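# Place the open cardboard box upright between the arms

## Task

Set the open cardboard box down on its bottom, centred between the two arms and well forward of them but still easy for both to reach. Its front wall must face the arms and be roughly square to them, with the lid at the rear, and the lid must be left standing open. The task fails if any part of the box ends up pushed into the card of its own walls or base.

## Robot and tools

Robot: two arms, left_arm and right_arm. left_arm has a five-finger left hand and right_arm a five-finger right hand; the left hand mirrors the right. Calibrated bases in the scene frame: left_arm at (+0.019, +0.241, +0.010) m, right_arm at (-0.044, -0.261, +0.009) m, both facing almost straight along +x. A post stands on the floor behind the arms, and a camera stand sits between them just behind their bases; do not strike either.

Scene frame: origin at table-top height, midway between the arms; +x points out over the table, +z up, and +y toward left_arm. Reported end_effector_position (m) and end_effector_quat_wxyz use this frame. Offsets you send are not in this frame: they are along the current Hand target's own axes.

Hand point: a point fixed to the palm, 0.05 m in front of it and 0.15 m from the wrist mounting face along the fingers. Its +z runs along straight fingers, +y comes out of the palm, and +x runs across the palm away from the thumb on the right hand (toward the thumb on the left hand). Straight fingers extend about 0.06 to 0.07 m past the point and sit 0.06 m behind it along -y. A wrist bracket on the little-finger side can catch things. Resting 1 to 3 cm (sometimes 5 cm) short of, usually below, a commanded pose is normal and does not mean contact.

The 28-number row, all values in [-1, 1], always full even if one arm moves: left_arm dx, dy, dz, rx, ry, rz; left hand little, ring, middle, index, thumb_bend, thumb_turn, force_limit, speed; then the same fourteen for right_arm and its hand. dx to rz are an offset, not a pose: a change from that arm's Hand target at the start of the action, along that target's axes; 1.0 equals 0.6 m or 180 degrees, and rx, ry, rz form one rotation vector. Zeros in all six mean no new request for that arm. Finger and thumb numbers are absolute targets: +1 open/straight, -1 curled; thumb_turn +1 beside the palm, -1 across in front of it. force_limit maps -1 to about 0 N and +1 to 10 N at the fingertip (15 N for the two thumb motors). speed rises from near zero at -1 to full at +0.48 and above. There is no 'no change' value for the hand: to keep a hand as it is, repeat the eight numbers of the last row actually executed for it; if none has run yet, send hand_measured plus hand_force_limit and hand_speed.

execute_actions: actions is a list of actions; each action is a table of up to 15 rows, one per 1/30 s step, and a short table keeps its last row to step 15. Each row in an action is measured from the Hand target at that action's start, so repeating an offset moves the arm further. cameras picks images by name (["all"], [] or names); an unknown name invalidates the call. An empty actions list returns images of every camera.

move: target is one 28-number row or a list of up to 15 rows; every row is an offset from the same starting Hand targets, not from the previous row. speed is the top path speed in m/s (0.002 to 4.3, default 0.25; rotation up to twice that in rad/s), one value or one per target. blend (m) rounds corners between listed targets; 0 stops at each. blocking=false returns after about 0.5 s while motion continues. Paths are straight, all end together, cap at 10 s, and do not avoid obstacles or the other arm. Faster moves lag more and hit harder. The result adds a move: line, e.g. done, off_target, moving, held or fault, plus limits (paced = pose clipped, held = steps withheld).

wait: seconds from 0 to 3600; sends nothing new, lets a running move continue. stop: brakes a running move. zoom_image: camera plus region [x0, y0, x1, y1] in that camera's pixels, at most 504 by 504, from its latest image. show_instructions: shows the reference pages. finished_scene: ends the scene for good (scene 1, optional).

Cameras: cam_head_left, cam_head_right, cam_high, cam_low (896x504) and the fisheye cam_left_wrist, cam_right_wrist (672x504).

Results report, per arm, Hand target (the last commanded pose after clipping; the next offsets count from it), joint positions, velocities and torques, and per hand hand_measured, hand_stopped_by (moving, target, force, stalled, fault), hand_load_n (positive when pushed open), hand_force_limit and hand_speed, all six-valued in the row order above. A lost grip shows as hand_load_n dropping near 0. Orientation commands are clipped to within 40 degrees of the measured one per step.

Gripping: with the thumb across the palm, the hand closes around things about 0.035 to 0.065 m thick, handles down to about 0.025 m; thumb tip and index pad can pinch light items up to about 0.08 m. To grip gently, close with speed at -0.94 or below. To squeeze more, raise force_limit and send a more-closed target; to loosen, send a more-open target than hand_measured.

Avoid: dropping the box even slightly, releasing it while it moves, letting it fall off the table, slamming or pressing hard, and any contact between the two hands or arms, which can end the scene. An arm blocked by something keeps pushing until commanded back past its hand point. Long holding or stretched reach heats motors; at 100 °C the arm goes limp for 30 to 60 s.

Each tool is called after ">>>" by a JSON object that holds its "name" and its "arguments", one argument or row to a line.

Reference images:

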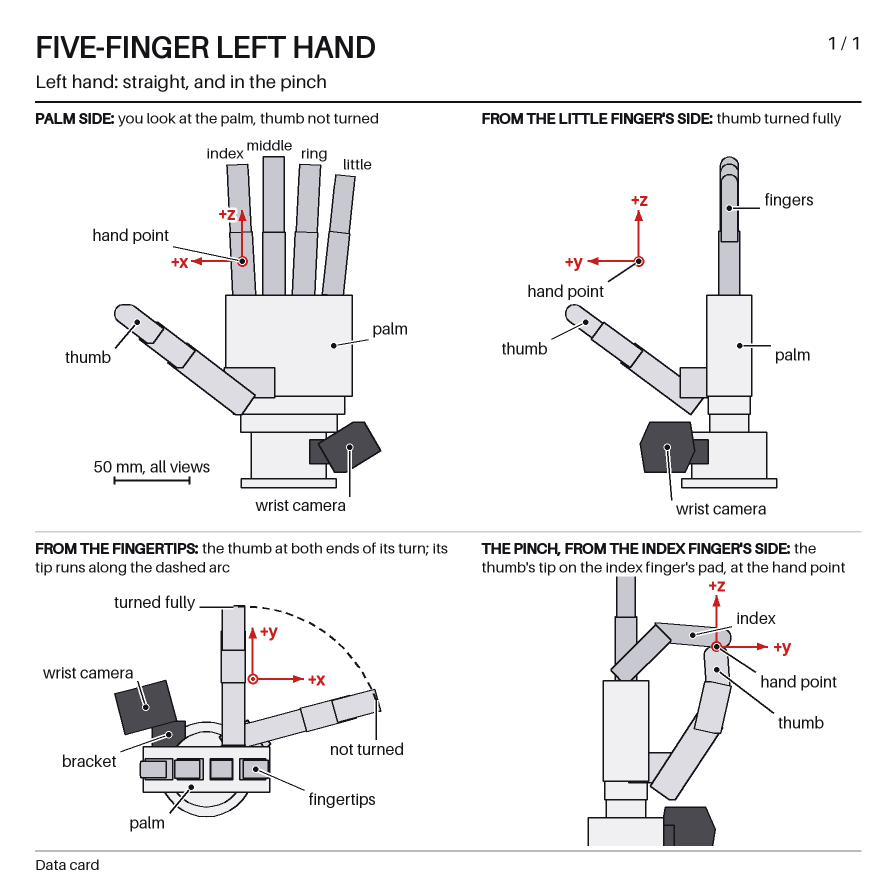

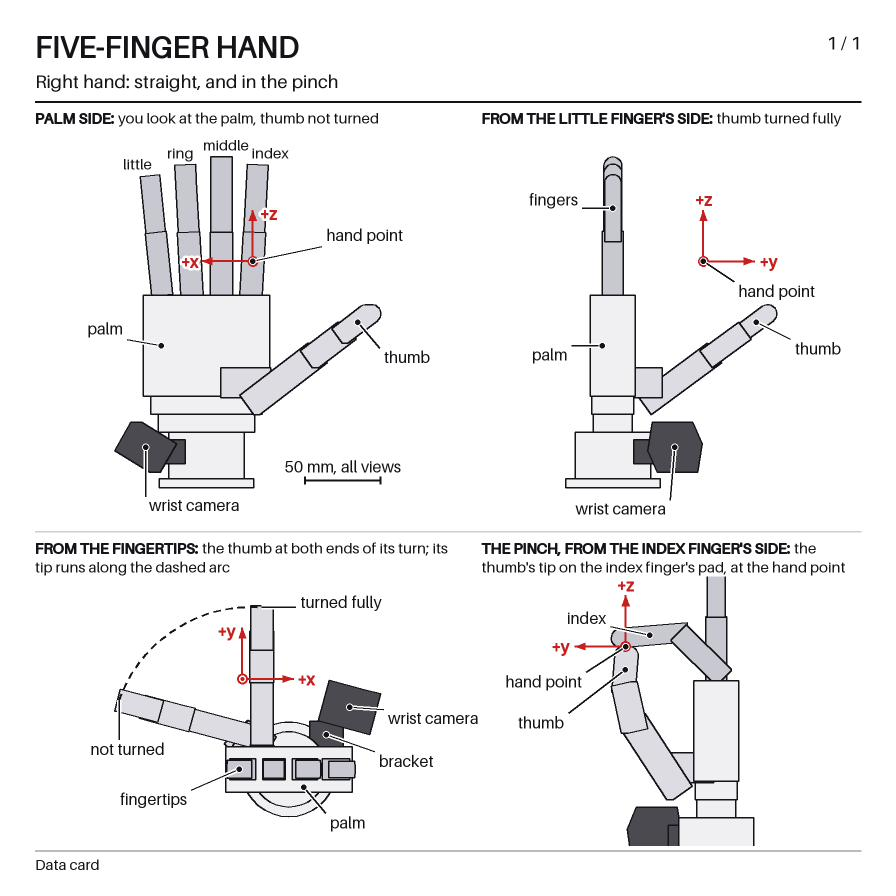

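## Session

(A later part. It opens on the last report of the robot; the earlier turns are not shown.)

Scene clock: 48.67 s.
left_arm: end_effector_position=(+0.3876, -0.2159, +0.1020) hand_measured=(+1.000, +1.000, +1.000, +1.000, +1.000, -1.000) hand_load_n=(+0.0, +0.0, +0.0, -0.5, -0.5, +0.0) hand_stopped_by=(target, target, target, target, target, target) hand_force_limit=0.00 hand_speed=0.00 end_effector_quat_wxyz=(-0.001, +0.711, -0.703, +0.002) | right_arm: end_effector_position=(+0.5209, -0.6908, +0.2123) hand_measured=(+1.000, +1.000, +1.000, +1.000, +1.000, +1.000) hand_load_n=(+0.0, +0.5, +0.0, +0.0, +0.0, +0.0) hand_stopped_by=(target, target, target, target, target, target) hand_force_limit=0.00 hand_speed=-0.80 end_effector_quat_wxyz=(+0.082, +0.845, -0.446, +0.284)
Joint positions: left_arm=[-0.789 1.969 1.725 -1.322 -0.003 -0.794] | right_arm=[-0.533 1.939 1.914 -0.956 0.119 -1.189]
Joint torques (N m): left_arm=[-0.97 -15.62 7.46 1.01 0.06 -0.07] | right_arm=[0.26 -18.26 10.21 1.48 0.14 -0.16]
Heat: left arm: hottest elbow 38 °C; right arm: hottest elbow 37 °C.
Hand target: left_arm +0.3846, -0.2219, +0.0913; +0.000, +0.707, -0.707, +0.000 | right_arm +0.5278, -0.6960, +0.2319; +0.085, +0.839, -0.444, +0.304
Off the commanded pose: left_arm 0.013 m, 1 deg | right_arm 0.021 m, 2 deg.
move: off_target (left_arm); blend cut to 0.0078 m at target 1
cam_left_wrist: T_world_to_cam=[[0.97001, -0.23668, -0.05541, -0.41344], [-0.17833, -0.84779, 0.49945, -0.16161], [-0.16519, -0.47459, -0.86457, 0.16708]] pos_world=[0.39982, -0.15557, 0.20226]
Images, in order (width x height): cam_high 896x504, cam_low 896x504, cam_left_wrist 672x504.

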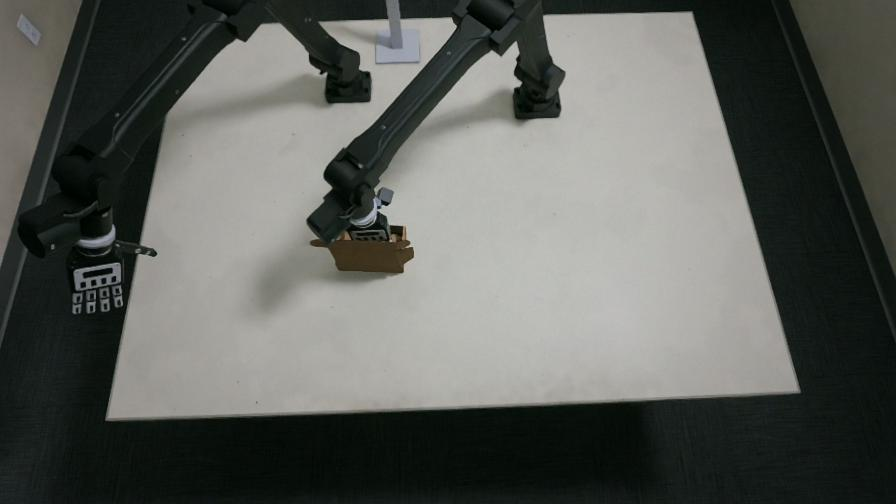

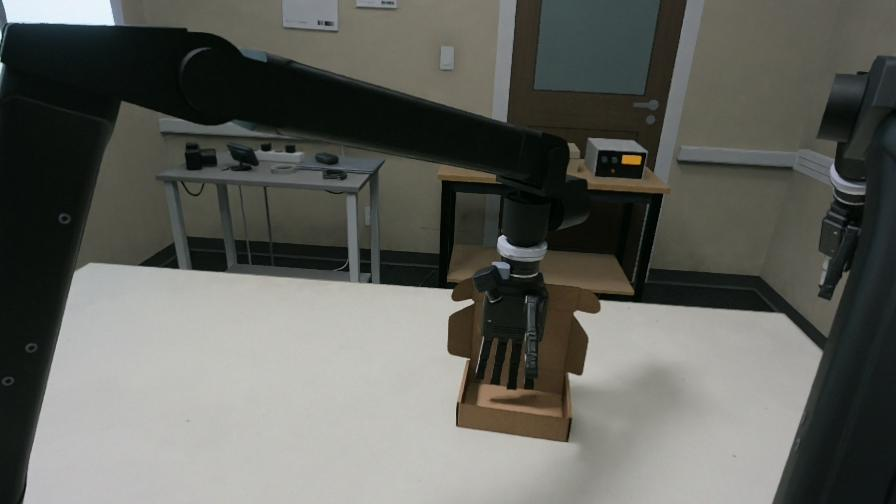

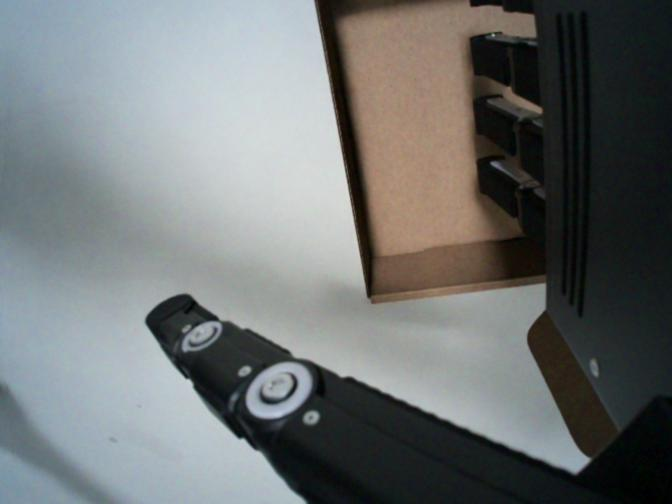

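>>> {"name": "move", "arguments": {
  "target": [0,0.02,0.03,0,0,0,1,1,1,1,1,-1,0,0,0,0,0,0,0,0,1,1,1,1,1,1,0,-0.8],
  "speed": 0.08,
  "cameras": ["cam_low","cam_high","cam_left_wrist"]
}}

>>> {"name": "zoom_image", "arguments": {
  "camera": "cam_low",
  "region": [340, 240, 660, 454]
}}

Scene clock: 50.40 s.
left_arm: end_effector_position=(+0.3761, -0.2144, +0.0796) hand_measured=(+1.000, +1.000, +1.000, +1.000, +1.000, -1.000) hand_load_n=(+0.0, +0.0, +0.0, +0.0, -0.5, +0.0) hand_stopped_by=(target, target, target, target, target, target) hand_force_limit=0.00 hand_speed=0.00 end_effector_quat_wxyz=(-0.001, +0.707, -0.707, -0.001) | right_arm: end_effector_position=(+0.5209, -0.6908, +0.2123) hand_measured=(+1.000, +1.000, +1.000, +1.000, +1.000, +1.000) hand_load_n=(+0.0, +0.0, +0.0, +0.0, +0.0, +0.0) hand_stopped_by=(target, target, target, target, target, target) hand_force_limit=0.00 hand_speed=-0.80 end_effector_quat_wxyz=(+0.082, +0.845, -0.446, +0.284)
Joint positions: left_arm=[-0.801 1.969 1.664 -1.268 -0.003 -0.794] | right_arm=[-0.533 1.939 1.914 -0.956 0.119 -1.189]
Joint torques (N m): left_arm=[-1.44 -15.91 7.28 1.01 0.05 -0.16] | right_arm=[0.21 -18.49 10.24 1.46 0.15 -0.14]
Heat: left arm: hottest elbow 38 °C; right arm: hottest elbow 37 °C.
Hand target: left_arm +0.3727, -0.2219, +0.0732; +0.000, +0.707, -0.707, +0.000 | right_arm +0.5278, -0.6960, +0.2319; +0.085, +0.839, -0.444, +0.304
Off the commanded pose: left_arm 0.010 m, 0 deg | right_arm 0.021 m, 2 deg.
move: done
cam_left_wrist: T_world_to_cam=[[0.9667, -0.24827, -0.06204, -0.40383], [-0.18603, -0.84826, 0.49583, -0.14815], [-0.17573, -0.46778, -0.8662, 0.15212]] pos_world=[0.38956, -0.15477, 0.18017]
Images, in order (width x height): cam_high 896x504, cam_low 896x504, cam_left_wrist 672x504.

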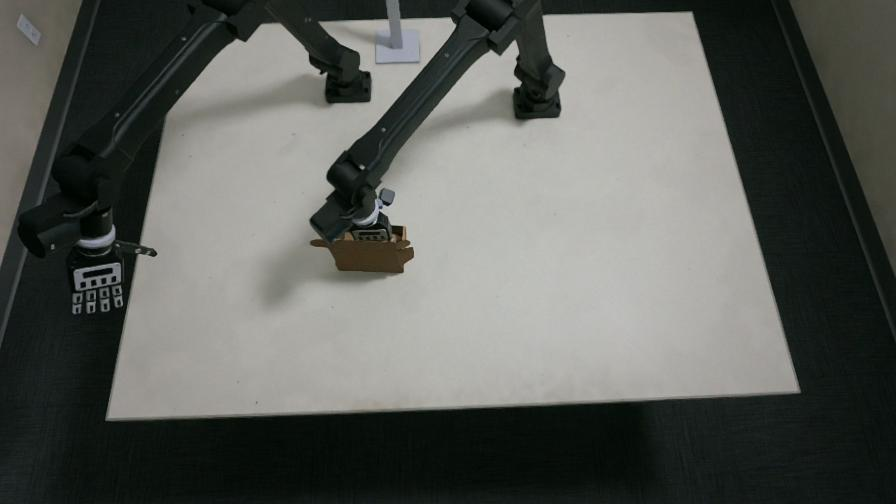

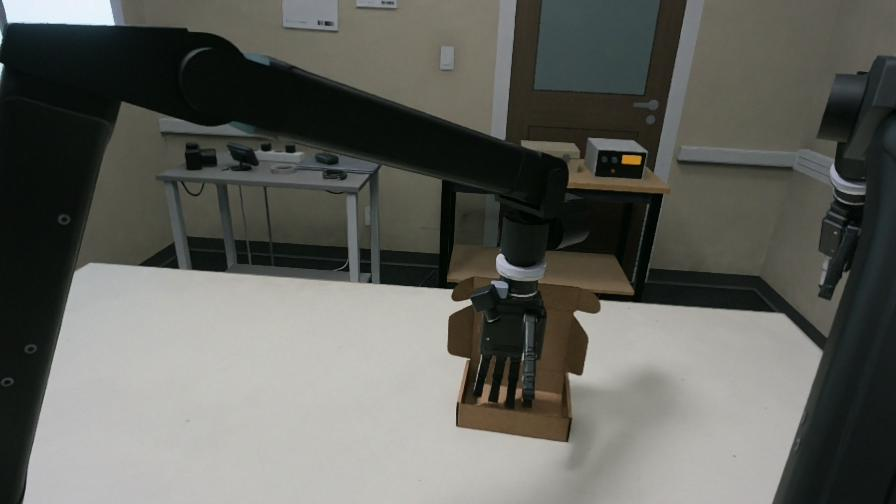

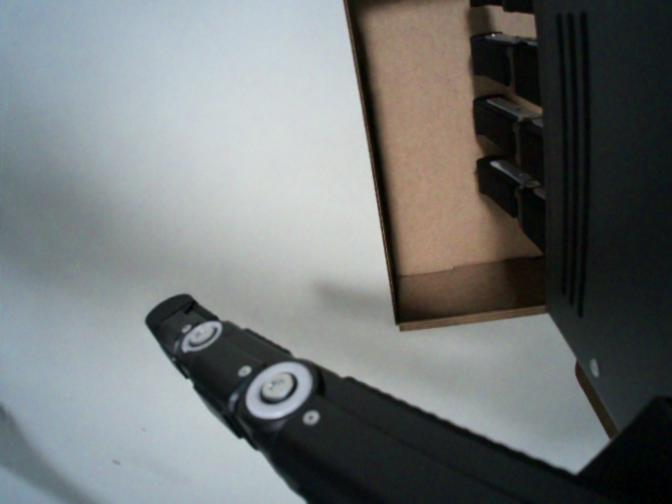

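Scaled by 1.575 from the camera's image (finer frame: 1280x720).

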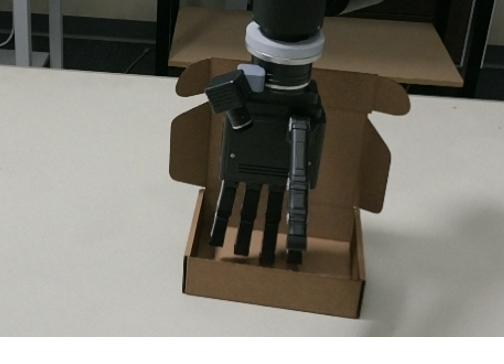

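>>> {"name": "move", "arguments": {
  "target": [-0.2,0,-0.008,0,0,0,1,1,1,1,1,-1,0,0,0,0,0,0,0,0,1,1,1,1,1,1,0,-0.8],
  "speed": 0.08,
  "cameras": ["cam_low","cam_high","cam_left_wrist","cam_head_right"]
}}

>>> {"name": "zoom_image", "arguments": {
  "camera": "cam_low",
  "region": [240, 240, 560, 454]
}}

>>> {"name": "zoom_image", "arguments": {
  "camera": "cam_high",
  "region": [340, 170, 540, 320]
}}

Scene clock: 53.37 s.
left_arm: end_effector_position=(+0.3678, -0.1039, +0.0760) hand_measured=(+1.000, +1.000, +1.000, +1.000, +1.000, -1.000) hand_load_n=(+0.0, +0.0, +0.0, +0.0, +0.0, +0.0) hand_stopped_by=(target, target, target, target, target, target) hand_force_limit=0.00 hand_speed=0.00 end_effector_quat_wxyz=(+0.000, +0.709, -0.706, -0.009) | right_arm: end_effector_position=(+0.5209, -0.6908, +0.2123) hand_measured=(+1.000, +1.000, +1.000, +1.000, +1.000, +1.000) hand_load_n=(+0.0, +0.0, +0.0, -0.5, +0.0, +0.0) hand_stopped_by=(target, target, target, target, target, target) hand_force_limit=0.00 hand_speed=-0.80 end_effector_quat_wxyz=(+0.082, +0.845, -0.446, +0.284)
Joint positions: left_arm=[-0.662 1.787 1.379 -1.181 -0.003 -0.659] | right_arm=[-0.533 1.939 1.914 -0.956 0.119 -1.189]
Joint torques (N m): left_arm=[0.79 -14.51 6.84 0.95 0.05 0.06] | right_arm=[0.44 -18.43 10.19 1.5 0.15 -0.16]
Heat: left arm: hottest elbow 38 °C; right arm: hottest elbow 37 °C.
Hand target: left_arm +0.3727, -0.1019, +0.0780; +0.000, +0.707, -0.707, +0.000 | right_arm +0.5278, -0.6960, +0.2319; +0.085, +0.839, -0.444, +0.304
Off the commanded pose: left_arm 0.006 m, 1 deg | right_arm 0.021 m, 2 deg.
move: done
cam_left_wrist: T_world_to_cam=[[0.96696, -0.24317, -0.07657, -0.36709], [-0.17588, -0.8537, 0.49016, -0.05804], [-0.18456, -0.4605, -0.86826, 0.20346]] pos_world=[0.3823, -0.04512, 0.177]
Images, in order (width x height): cam_head_right 896x504, cam_high 896x504, cam_low 896x504, cam_left_wrist 672x504.

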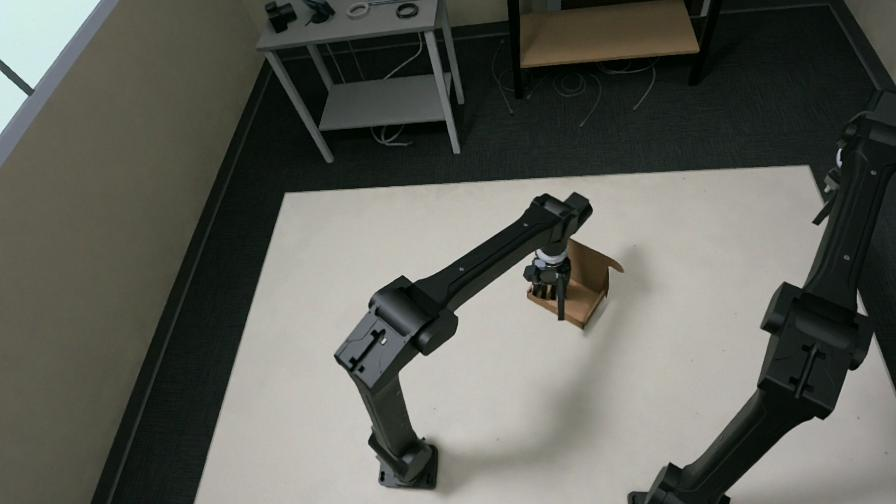

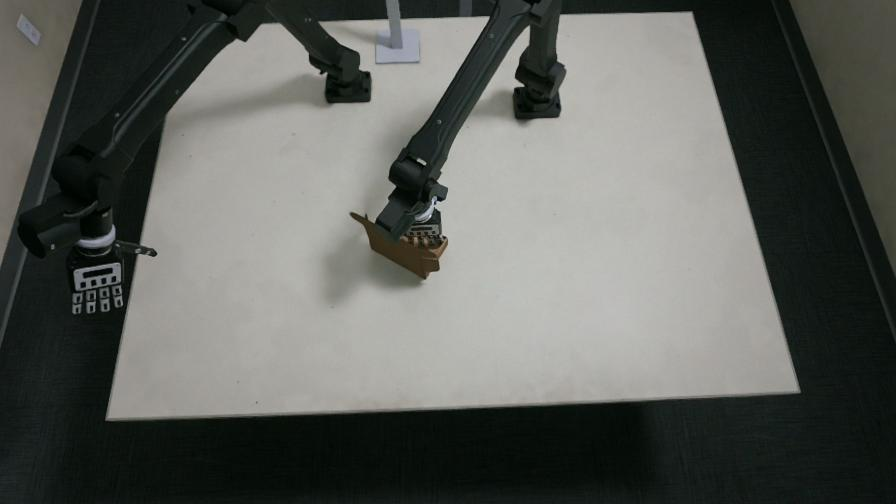

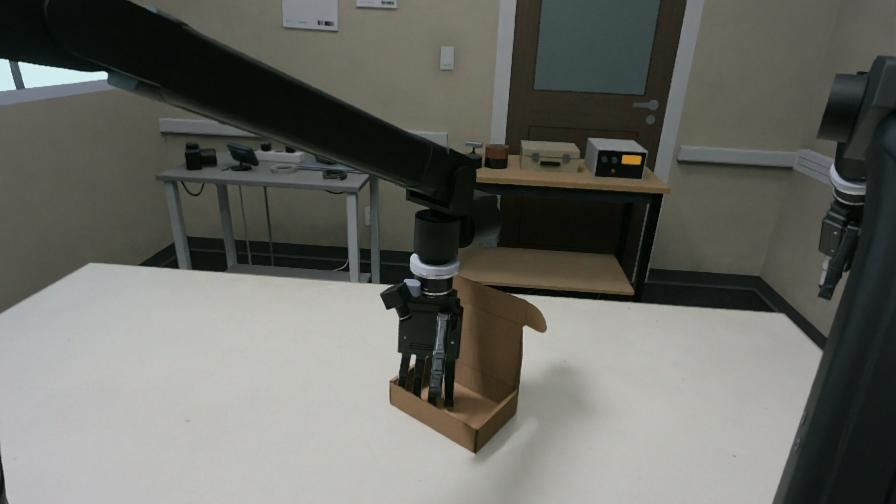

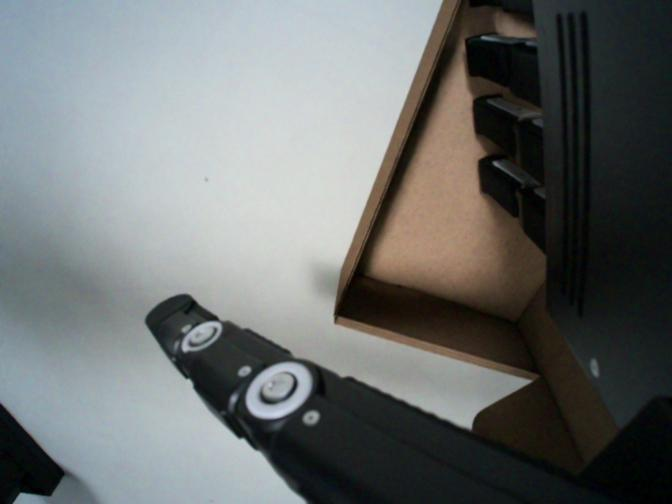

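Scaled by 1.575 from the camera's image (finer frame: 1280x720).

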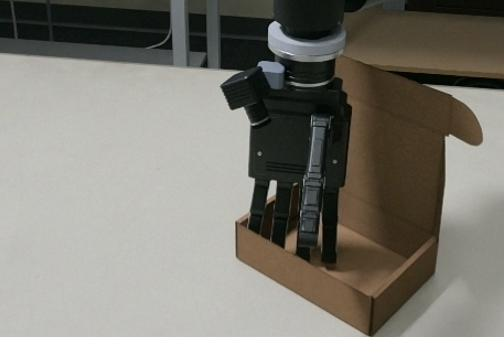

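Scaled by 2.520 from the camera's image (finer frame: 1280x720).

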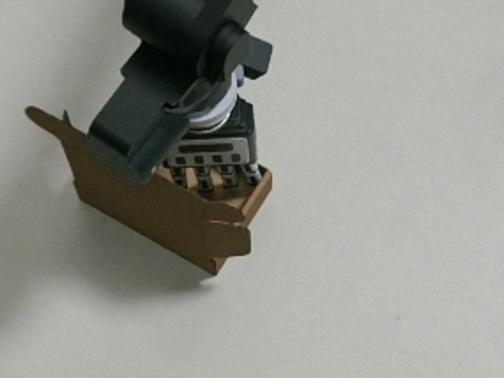

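>>> {"name": "move", "arguments": {
  "target": [-0.1417,0.1083,-0.01,0,0,0,1,1,1,1,1,-1,0,0,0,0,0,0,0,0,1,1,1,1,1,1,0,-0.8],
  "speed": 0.08,
  "cameras": ["cam_low","cam_high","cam_left_wrist","cam_head_right"]
}}

>>> {"name": "zoom_image", "arguments": {
  "camera": "cam_low",
  "region": [240, 290, 560, 504]
}}

>>> {"name": "zoom_image", "arguments": {
  "camera": "cam_high",
  "region": [340, 150, 540, 300]
}}

Scene clock: 59.23 s.
left_arm: end_effector_position=(+0.3026, -0.0193, +0.0833) hand_measured=(+1.000, +1.000, +1.000, +1.000, +1.000, -1.000) hand_load_n=(+0.0, +0.0, +0.0, +0.0, +0.0, +0.0) hand_stopped_by=(target, target, target, target, target, target) hand_force_limit=0.00 hand_speed=0.00 end_effector_quat_wxyz=(+0.002, +0.707, -0.707, -0.010) | right_arm: end_effector_position=(+0.5209, -0.6908, +0.2123) hand_measured=(+1.000, +1.000, +1.000, +1.000, +1.000, +1.000) hand_load_n=(+0.0, +0.0, +0.0, +0.0, +0.0, +0.0) hand_stopped_by=(target, target, target, target, target, target) hand_force_limit=0.00 hand_speed=-0.80 end_effector_quat_wxyz=(+0.082, +0.845, -0.446, +0.284)
Joint positions: left_arm=[-0.594 1.535 1.073 -1.129 0 -0.588] | right_arm=[-0.533 1.939 1.914 -0.956 0.119 -1.189]
Joint torques (N m): left_arm=[1.08 -10.46 6.68 1.02 0.04 0.07] | right_arm=[0.38 -18.37 10.19 1.46 0.15 -0.15]
Heat: left arm: hottest elbow 38 °C; right arm: hottest elbow 38 °C.
Hand target: left_arm +0.3077, -0.0168, +0.0839; +0.000, +0.707, -0.707, +0.000 | right_arm +0.5278, -0.6960, +0.2319; +0.085, +0.839, -0.444, +0.304
Off the commanded pose: left_arm 0.006 m, 1 deg | right_arm 0.021 m, 2 deg.
move: done
cam_left_wrist: T_world_to_cam=[[0.9659, -0.24634, -0.07969, -0.28237], [-0.17655, -0.85182, 0.49318, -0.00094], [-0.18937, -0.4623, -0.86627, 0.23785]] pos_world=[0.31762, 0.0396, 0.184]
Images, in order (width x height): cam_head_right 896x504, cam_high 896x504, cam_low 896x504, cam_left_wrist 672x504.

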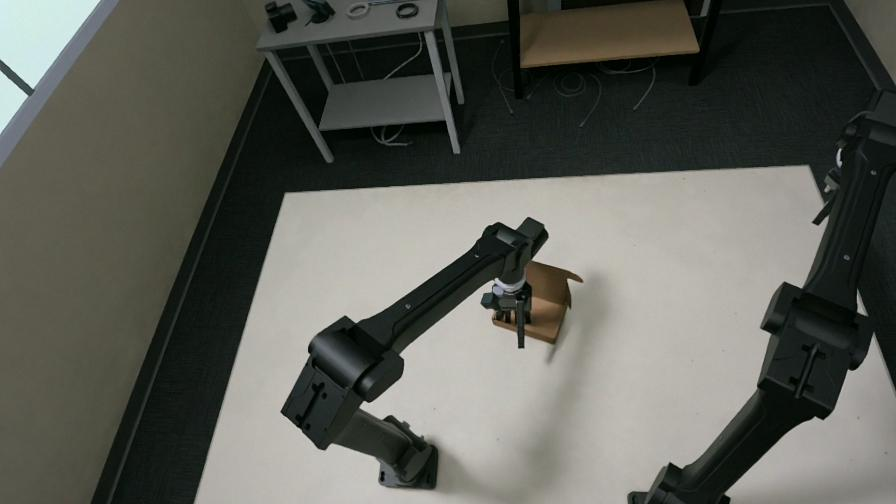

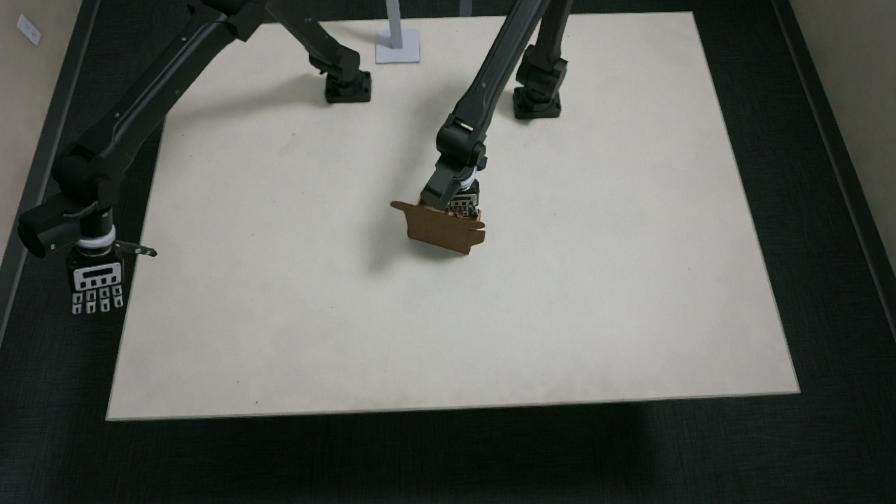

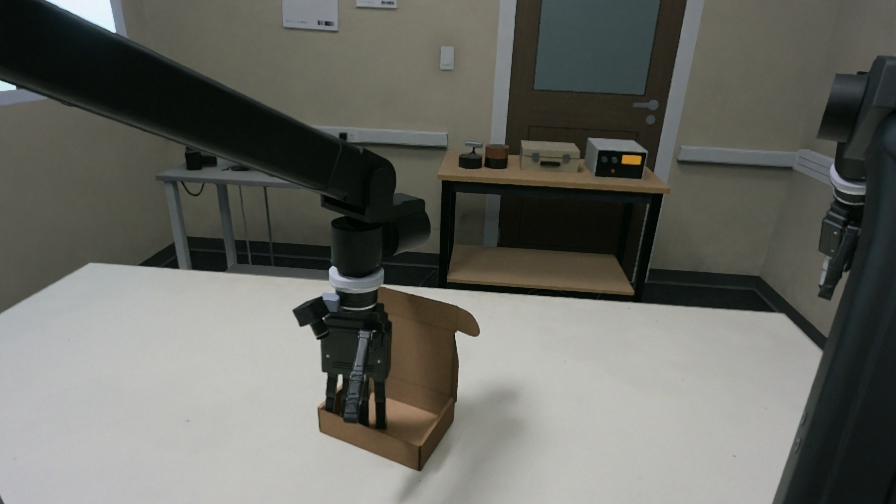

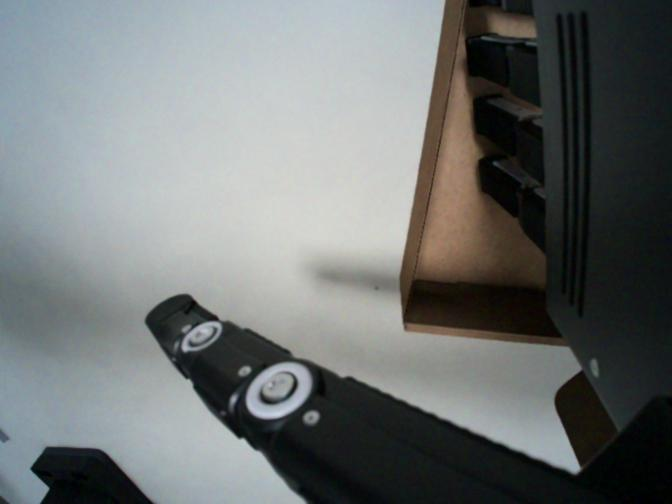

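Scaled by 1.575 from the camera's image (finer frame: 1280x720).

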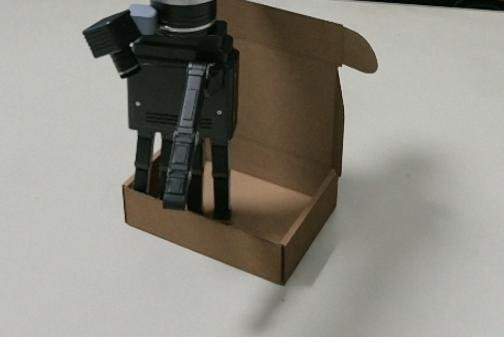

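Scaled by 2.520 from the camera's image (finer frame: 1280x720).

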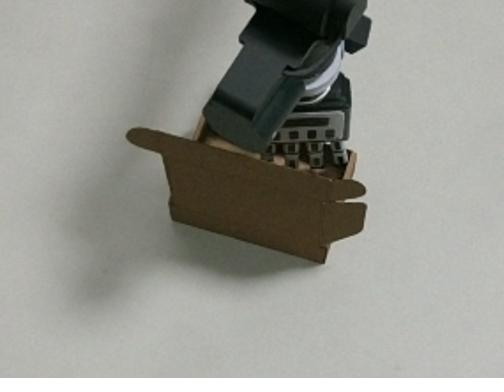

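>>> {"name": "move", "arguments": {
  "target": [
    [0.02,-0.02,0,0,0,0,1,1,1,1,1,-1,0,0,0,0,0,0,0,0,1,1,1,1,1,1,0,-0.8],
    [0.02,-0.02,-0.1083,0,0,0,1,1,1,1,1,-1,0,0,0,0,0,0,0,0,1,1,1,1,1,1,0,-0.8],
    [0.05,0.1383,-0.1083,0,0,-0.025,1,1,1,1,1,-1,0,0,0,0,0,0,0,0,1,1,1,1,1,1,0,-0.8],
    [0.05,0.1383,0.012,0,0,-0.025,1,1,1,1,1,-1,0,0,0,0,0,0,0,0,1,1,1,1,1,1,0,-0.8]
  ],
  "speed": [0.08,0.12,0.2,0.12],
  "blend": [0.003,0.01,0.01,0],
  "cameras": ["cam_low","cam_high","cam_left_wrist","cam_head_right"]
}}

>>> {"name": "zoom_image", "arguments": {
  "camera": "cam_low",
  "region": [240, 290, 560, 504]
}}

>>> {"name": "zoom_image", "arguments": {
  "camera": "cam_high",
  "region": [340, 150, 540, 300]
}}

Scene clock: 63.67 s.
left_arm: end_effector_position=(+0.2258, -0.0409, +0.0802) hand_measured=(+1.000, +1.000, +1.000, +1.000, +1.000, -1.000) hand_load_n=(+0.0, +0.0, +0.0, +0.0, +0.0, +0.0) hand_stopped_by=(target, target, target, target, target, target) hand_force_limit=0.00 hand_speed=0.00 end_effector_quat_wxyz=(-0.001, +0.734, -0.679, -0.003) | right_arm: end_effector_position=(+0.5209, -0.6908, +0.2123) hand_measured=(+1.000, +1.000, +1.000, +1.000, +1.000, +1.000) hand_load_n=(+0.0, +0.0, +0.0, +0.0, +0.0, +0.0) hand_stopped_by=(target, target, target, target, target, target) hand_force_limit=0.00 hand_speed=-0.80 end_effector_quat_wxyz=(+0.082, +0.845, -0.446, +0.284)
Joint positions: left_arm=[-0.757 1.399 0.918 -1.096 -0.001 -0.827] | right_arm=[-0.533 1.939 1.914 -0.956 0.119 -1.189]
Joint torques (N m): left_arm=[-1.49 -7.06 6.87 1.01 -0.01 -0.16] | right_arm=[0.21 -18.49 10.18 1.47 0.15 -0.14]
Heat: left arm: hottest elbow 38 °C; right arm: hottest elbow 38 °C.
Hand target: left_arm +0.2248, -0.0468, +0.0767; +0.000, +0.734, -0.679, +0.000 | right_arm +0.5278, -0.6960, +0.2319; +0.085, +0.839, -0.444, +0.304
Off the commanded pose: left_arm 0.007 m, 0 deg | right_arm 0.021 m, 2 deg.
move: done
cam_left_wrist: T_world_to_cam=[[0.98294, -0.17191, -0.06531, -0.21574], [-0.11762, -0.86072, 0.4953, -0.04513], [-0.14136, -0.47917, -0.86626, 0.19915]] pos_world=[0.2349, 0.0195, 0.18078]
Images, in order (width x height): cam_head_right 896x504, cam_high 896x504, cam_low 896x504, cam_left_wrist 672x504.

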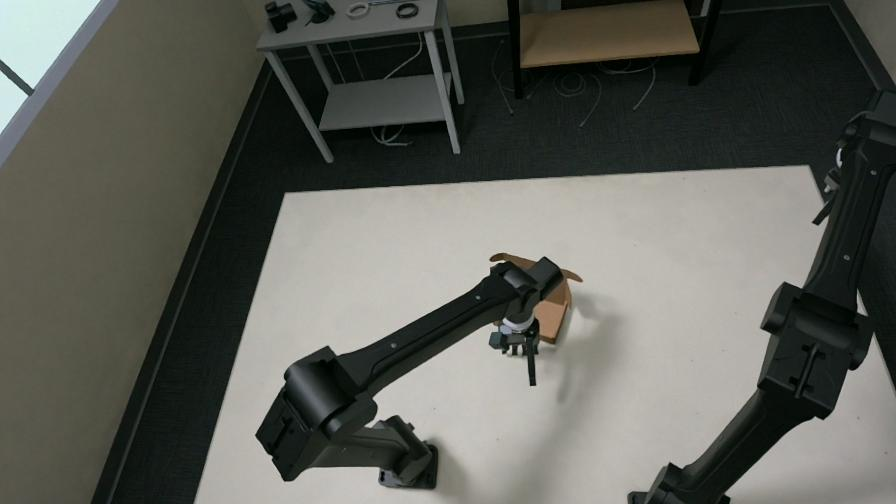

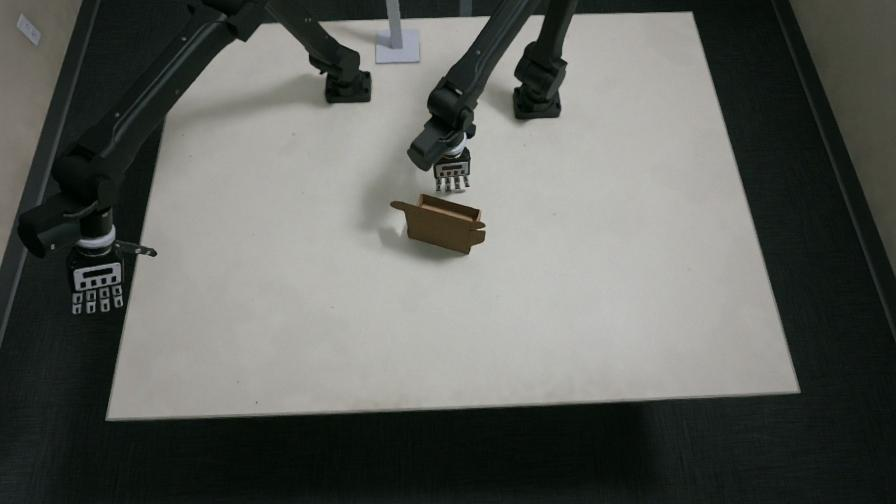

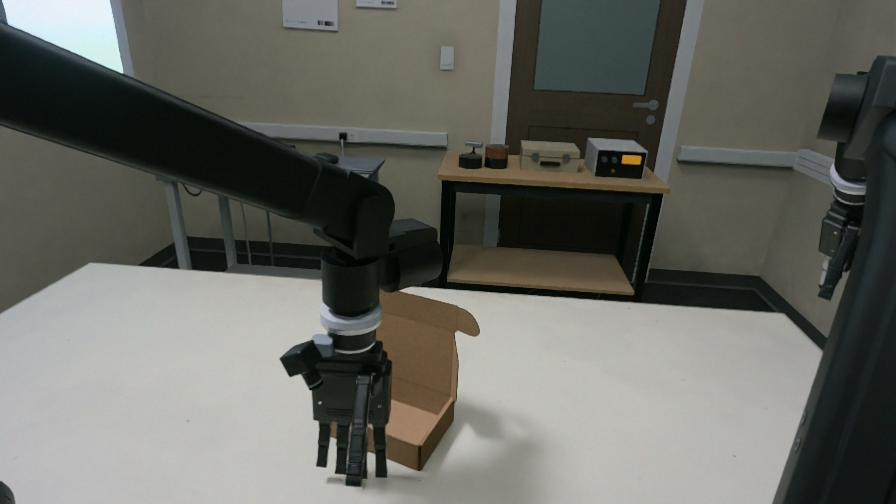

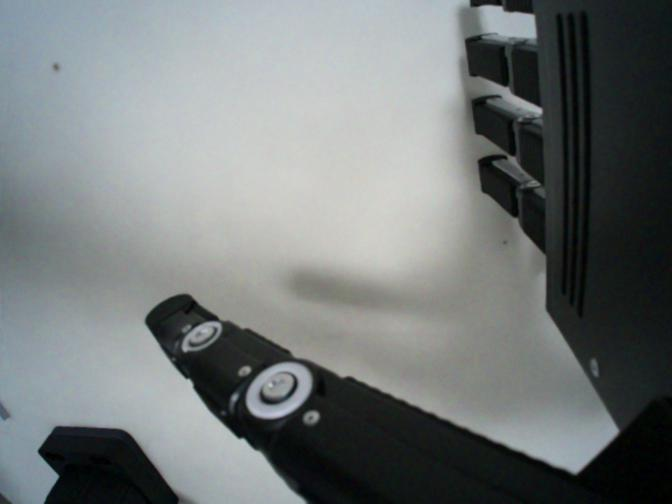

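Scaled by 1.575 from the camera's image (finer frame: 1280x720).

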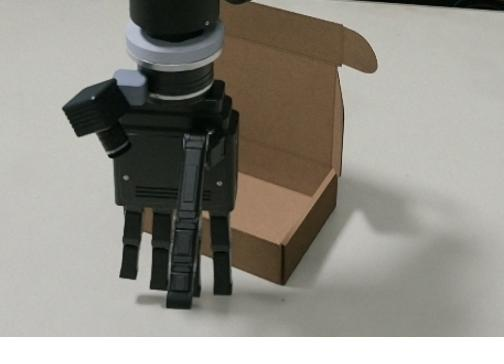

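Scaled by 2.520 from the camera's image (finer frame: 1280x720).

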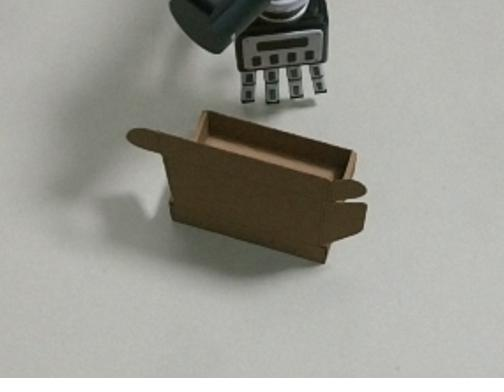

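>>> {"name": "move", "arguments": {
  "target": [
    [0.0581,0.0045,-0.0067,0,0,0,1,1,1,1,1,-1,0,0,0,0,0,0,0,0,1,1,1,1,1,1,0,-0.8],
    [0.0743,-0.1531,-0.0067,0,0,0,1,1,1,1,1,-1,0,0,0,0,0,0,0,0,1,1,1,1,1,1,0,-0.8]
  ],
  "speed": 0.08,
  "blend": [0.005,0],
  "cameras": ["cam_low","cam_high","cam_left_wrist","cam_head_right"]
}}

>>> {"name": "zoom_image", "arguments": {
  "camera": "cam_low",
  "region": [240, 290, 560, 504]
}}

>>> {"name": "zoom_image", "arguments": {
  "camera": "cam_high",
  "region": [340, 150, 540, 300]
}}

Scene clock: 67.87 s.
left_arm: end_effector_position=(+0.3063, -0.0770, +0.0727) hand_measured=(+1.000, +1.000, +1.000, +1.000, +1.000, -1.000) hand_load_n=(+0.0, +0.0, +0.0, +0.0, +0.0, +0.0) hand_stopped_by=(target, target, target, target, target, target) hand_force_limit=0.00 hand_speed=0.00 end_effector_quat_wxyz=(-0.002, +0.736, -0.677, -0.009) | right_arm: end_effector_position=(+0.5209, -0.6908, +0.2123) hand_measured=(+1.000, +1.000, +1.000, +1.000, +1.000, +1.000) hand_load_n=(+0.0, +0.0, +0.0, +0.0, +0.0, +0.0) hand_stopped_by=(target, target, target, target, target, target) hand_force_limit=0.00 hand_speed=-0.80 end_effector_quat_wxyz=(+0.082, +0.845, -0.446, +0.284)
Joint positions: left_arm=[-0.694 1.624 1.151 -1.116 -0.004 -0.771] | right_arm=[-0.533 1.939 1.914 -0.956 0.119 -1.189]
Joint velocities: left_arm=[0.005 -0.024 -0.051 0.017 0.066 0.007] | right_arm=[within noise]
Joint torques (N m): left_arm=[0.85 -9.99 9.92 -0.03 0.08 0.06] | right_arm=[0.38 -18.14 10.21 1.46 0.14 -0.16]
Heat: left arm: hottest elbow 38 °C; right arm: hottest elbow 38 °C.
Hand target: left_arm +0.3198, -0.0840, +0.0808; +0.000, +0.734, -0.679, +0.000 | right_arm +0.5278, -0.6960, +0.2319; +0.085, +0.839, -0.444, +0.304
Off the commanded pose: left_arm 0.017 m, 1 deg | right_arm 0.021 m, 2 deg.
move: off_target (left_arm)
cam_left_wrist: T_world_to_cam=[[0.98342, -0.16526, -0.07462, -0.30052], [-0.10858, -0.86627, 0.48763, -0.06571], [-0.14522, -0.47145, -0.86985, 0.18886]] pos_world=[0.31583, -0.01755, 0.1739]
Images, in order (width x height): cam_head_right 896x504, cam_high 896x504, cam_low 896x504, cam_left_wrist 672x504.

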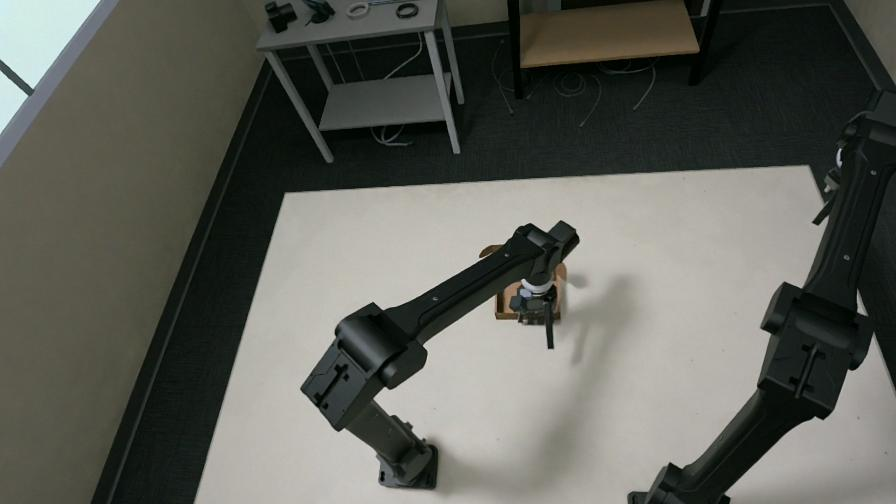

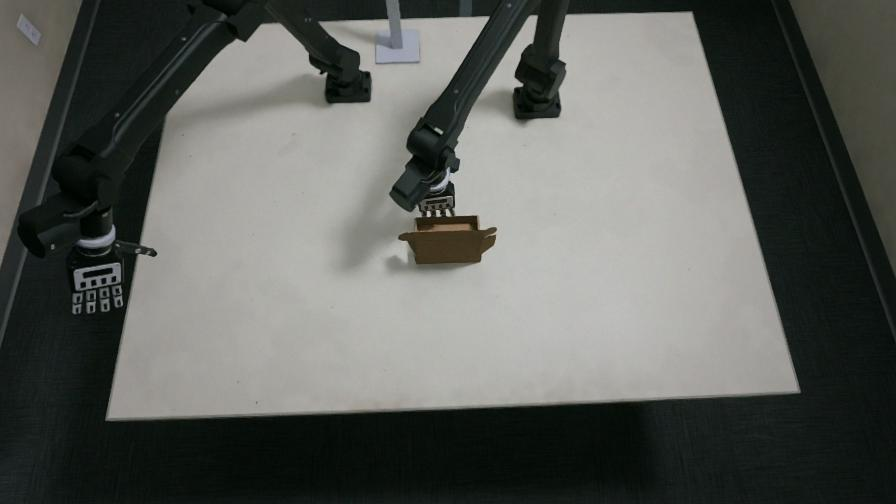

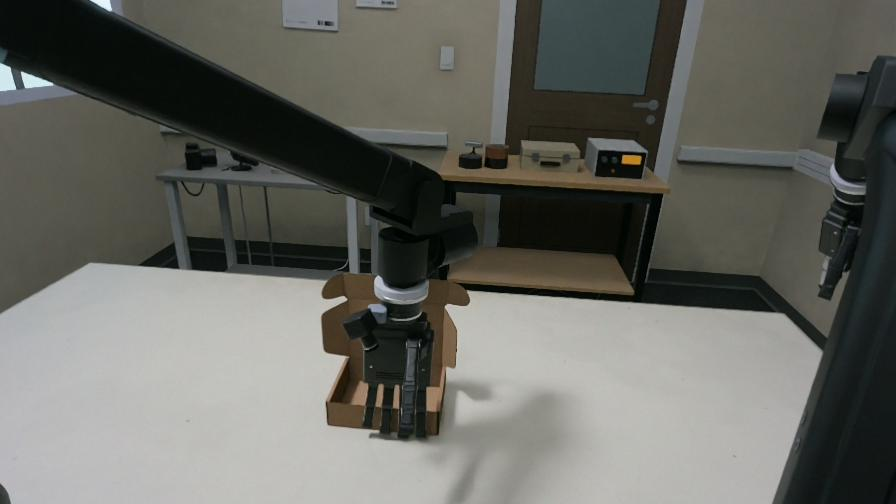

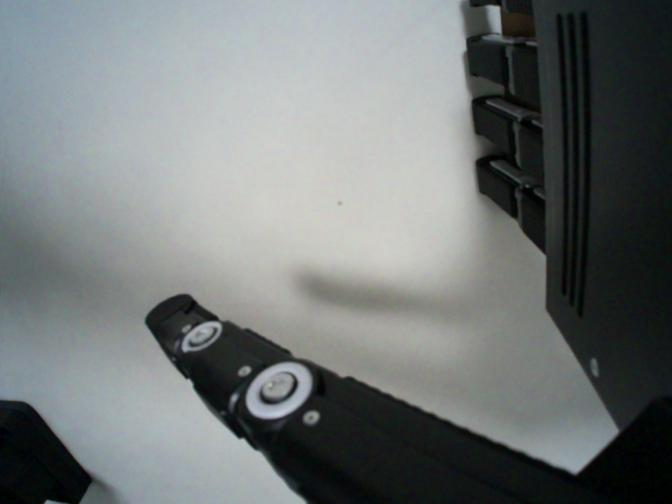

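Scaled by 1.575 from the camera's image (finer frame: 1280x720).

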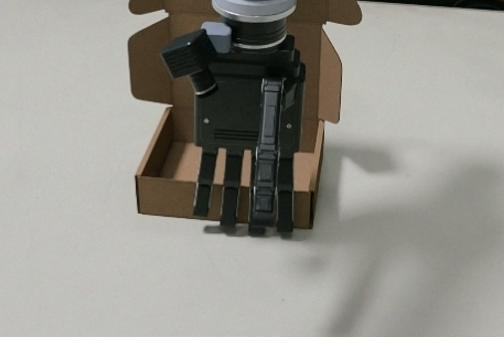

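Scaled by 2.520 from the camera's image (finer frame: 1280x720).

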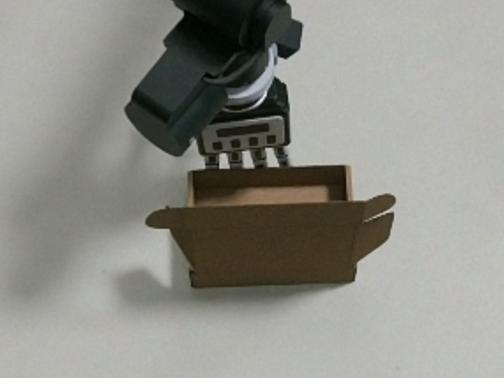

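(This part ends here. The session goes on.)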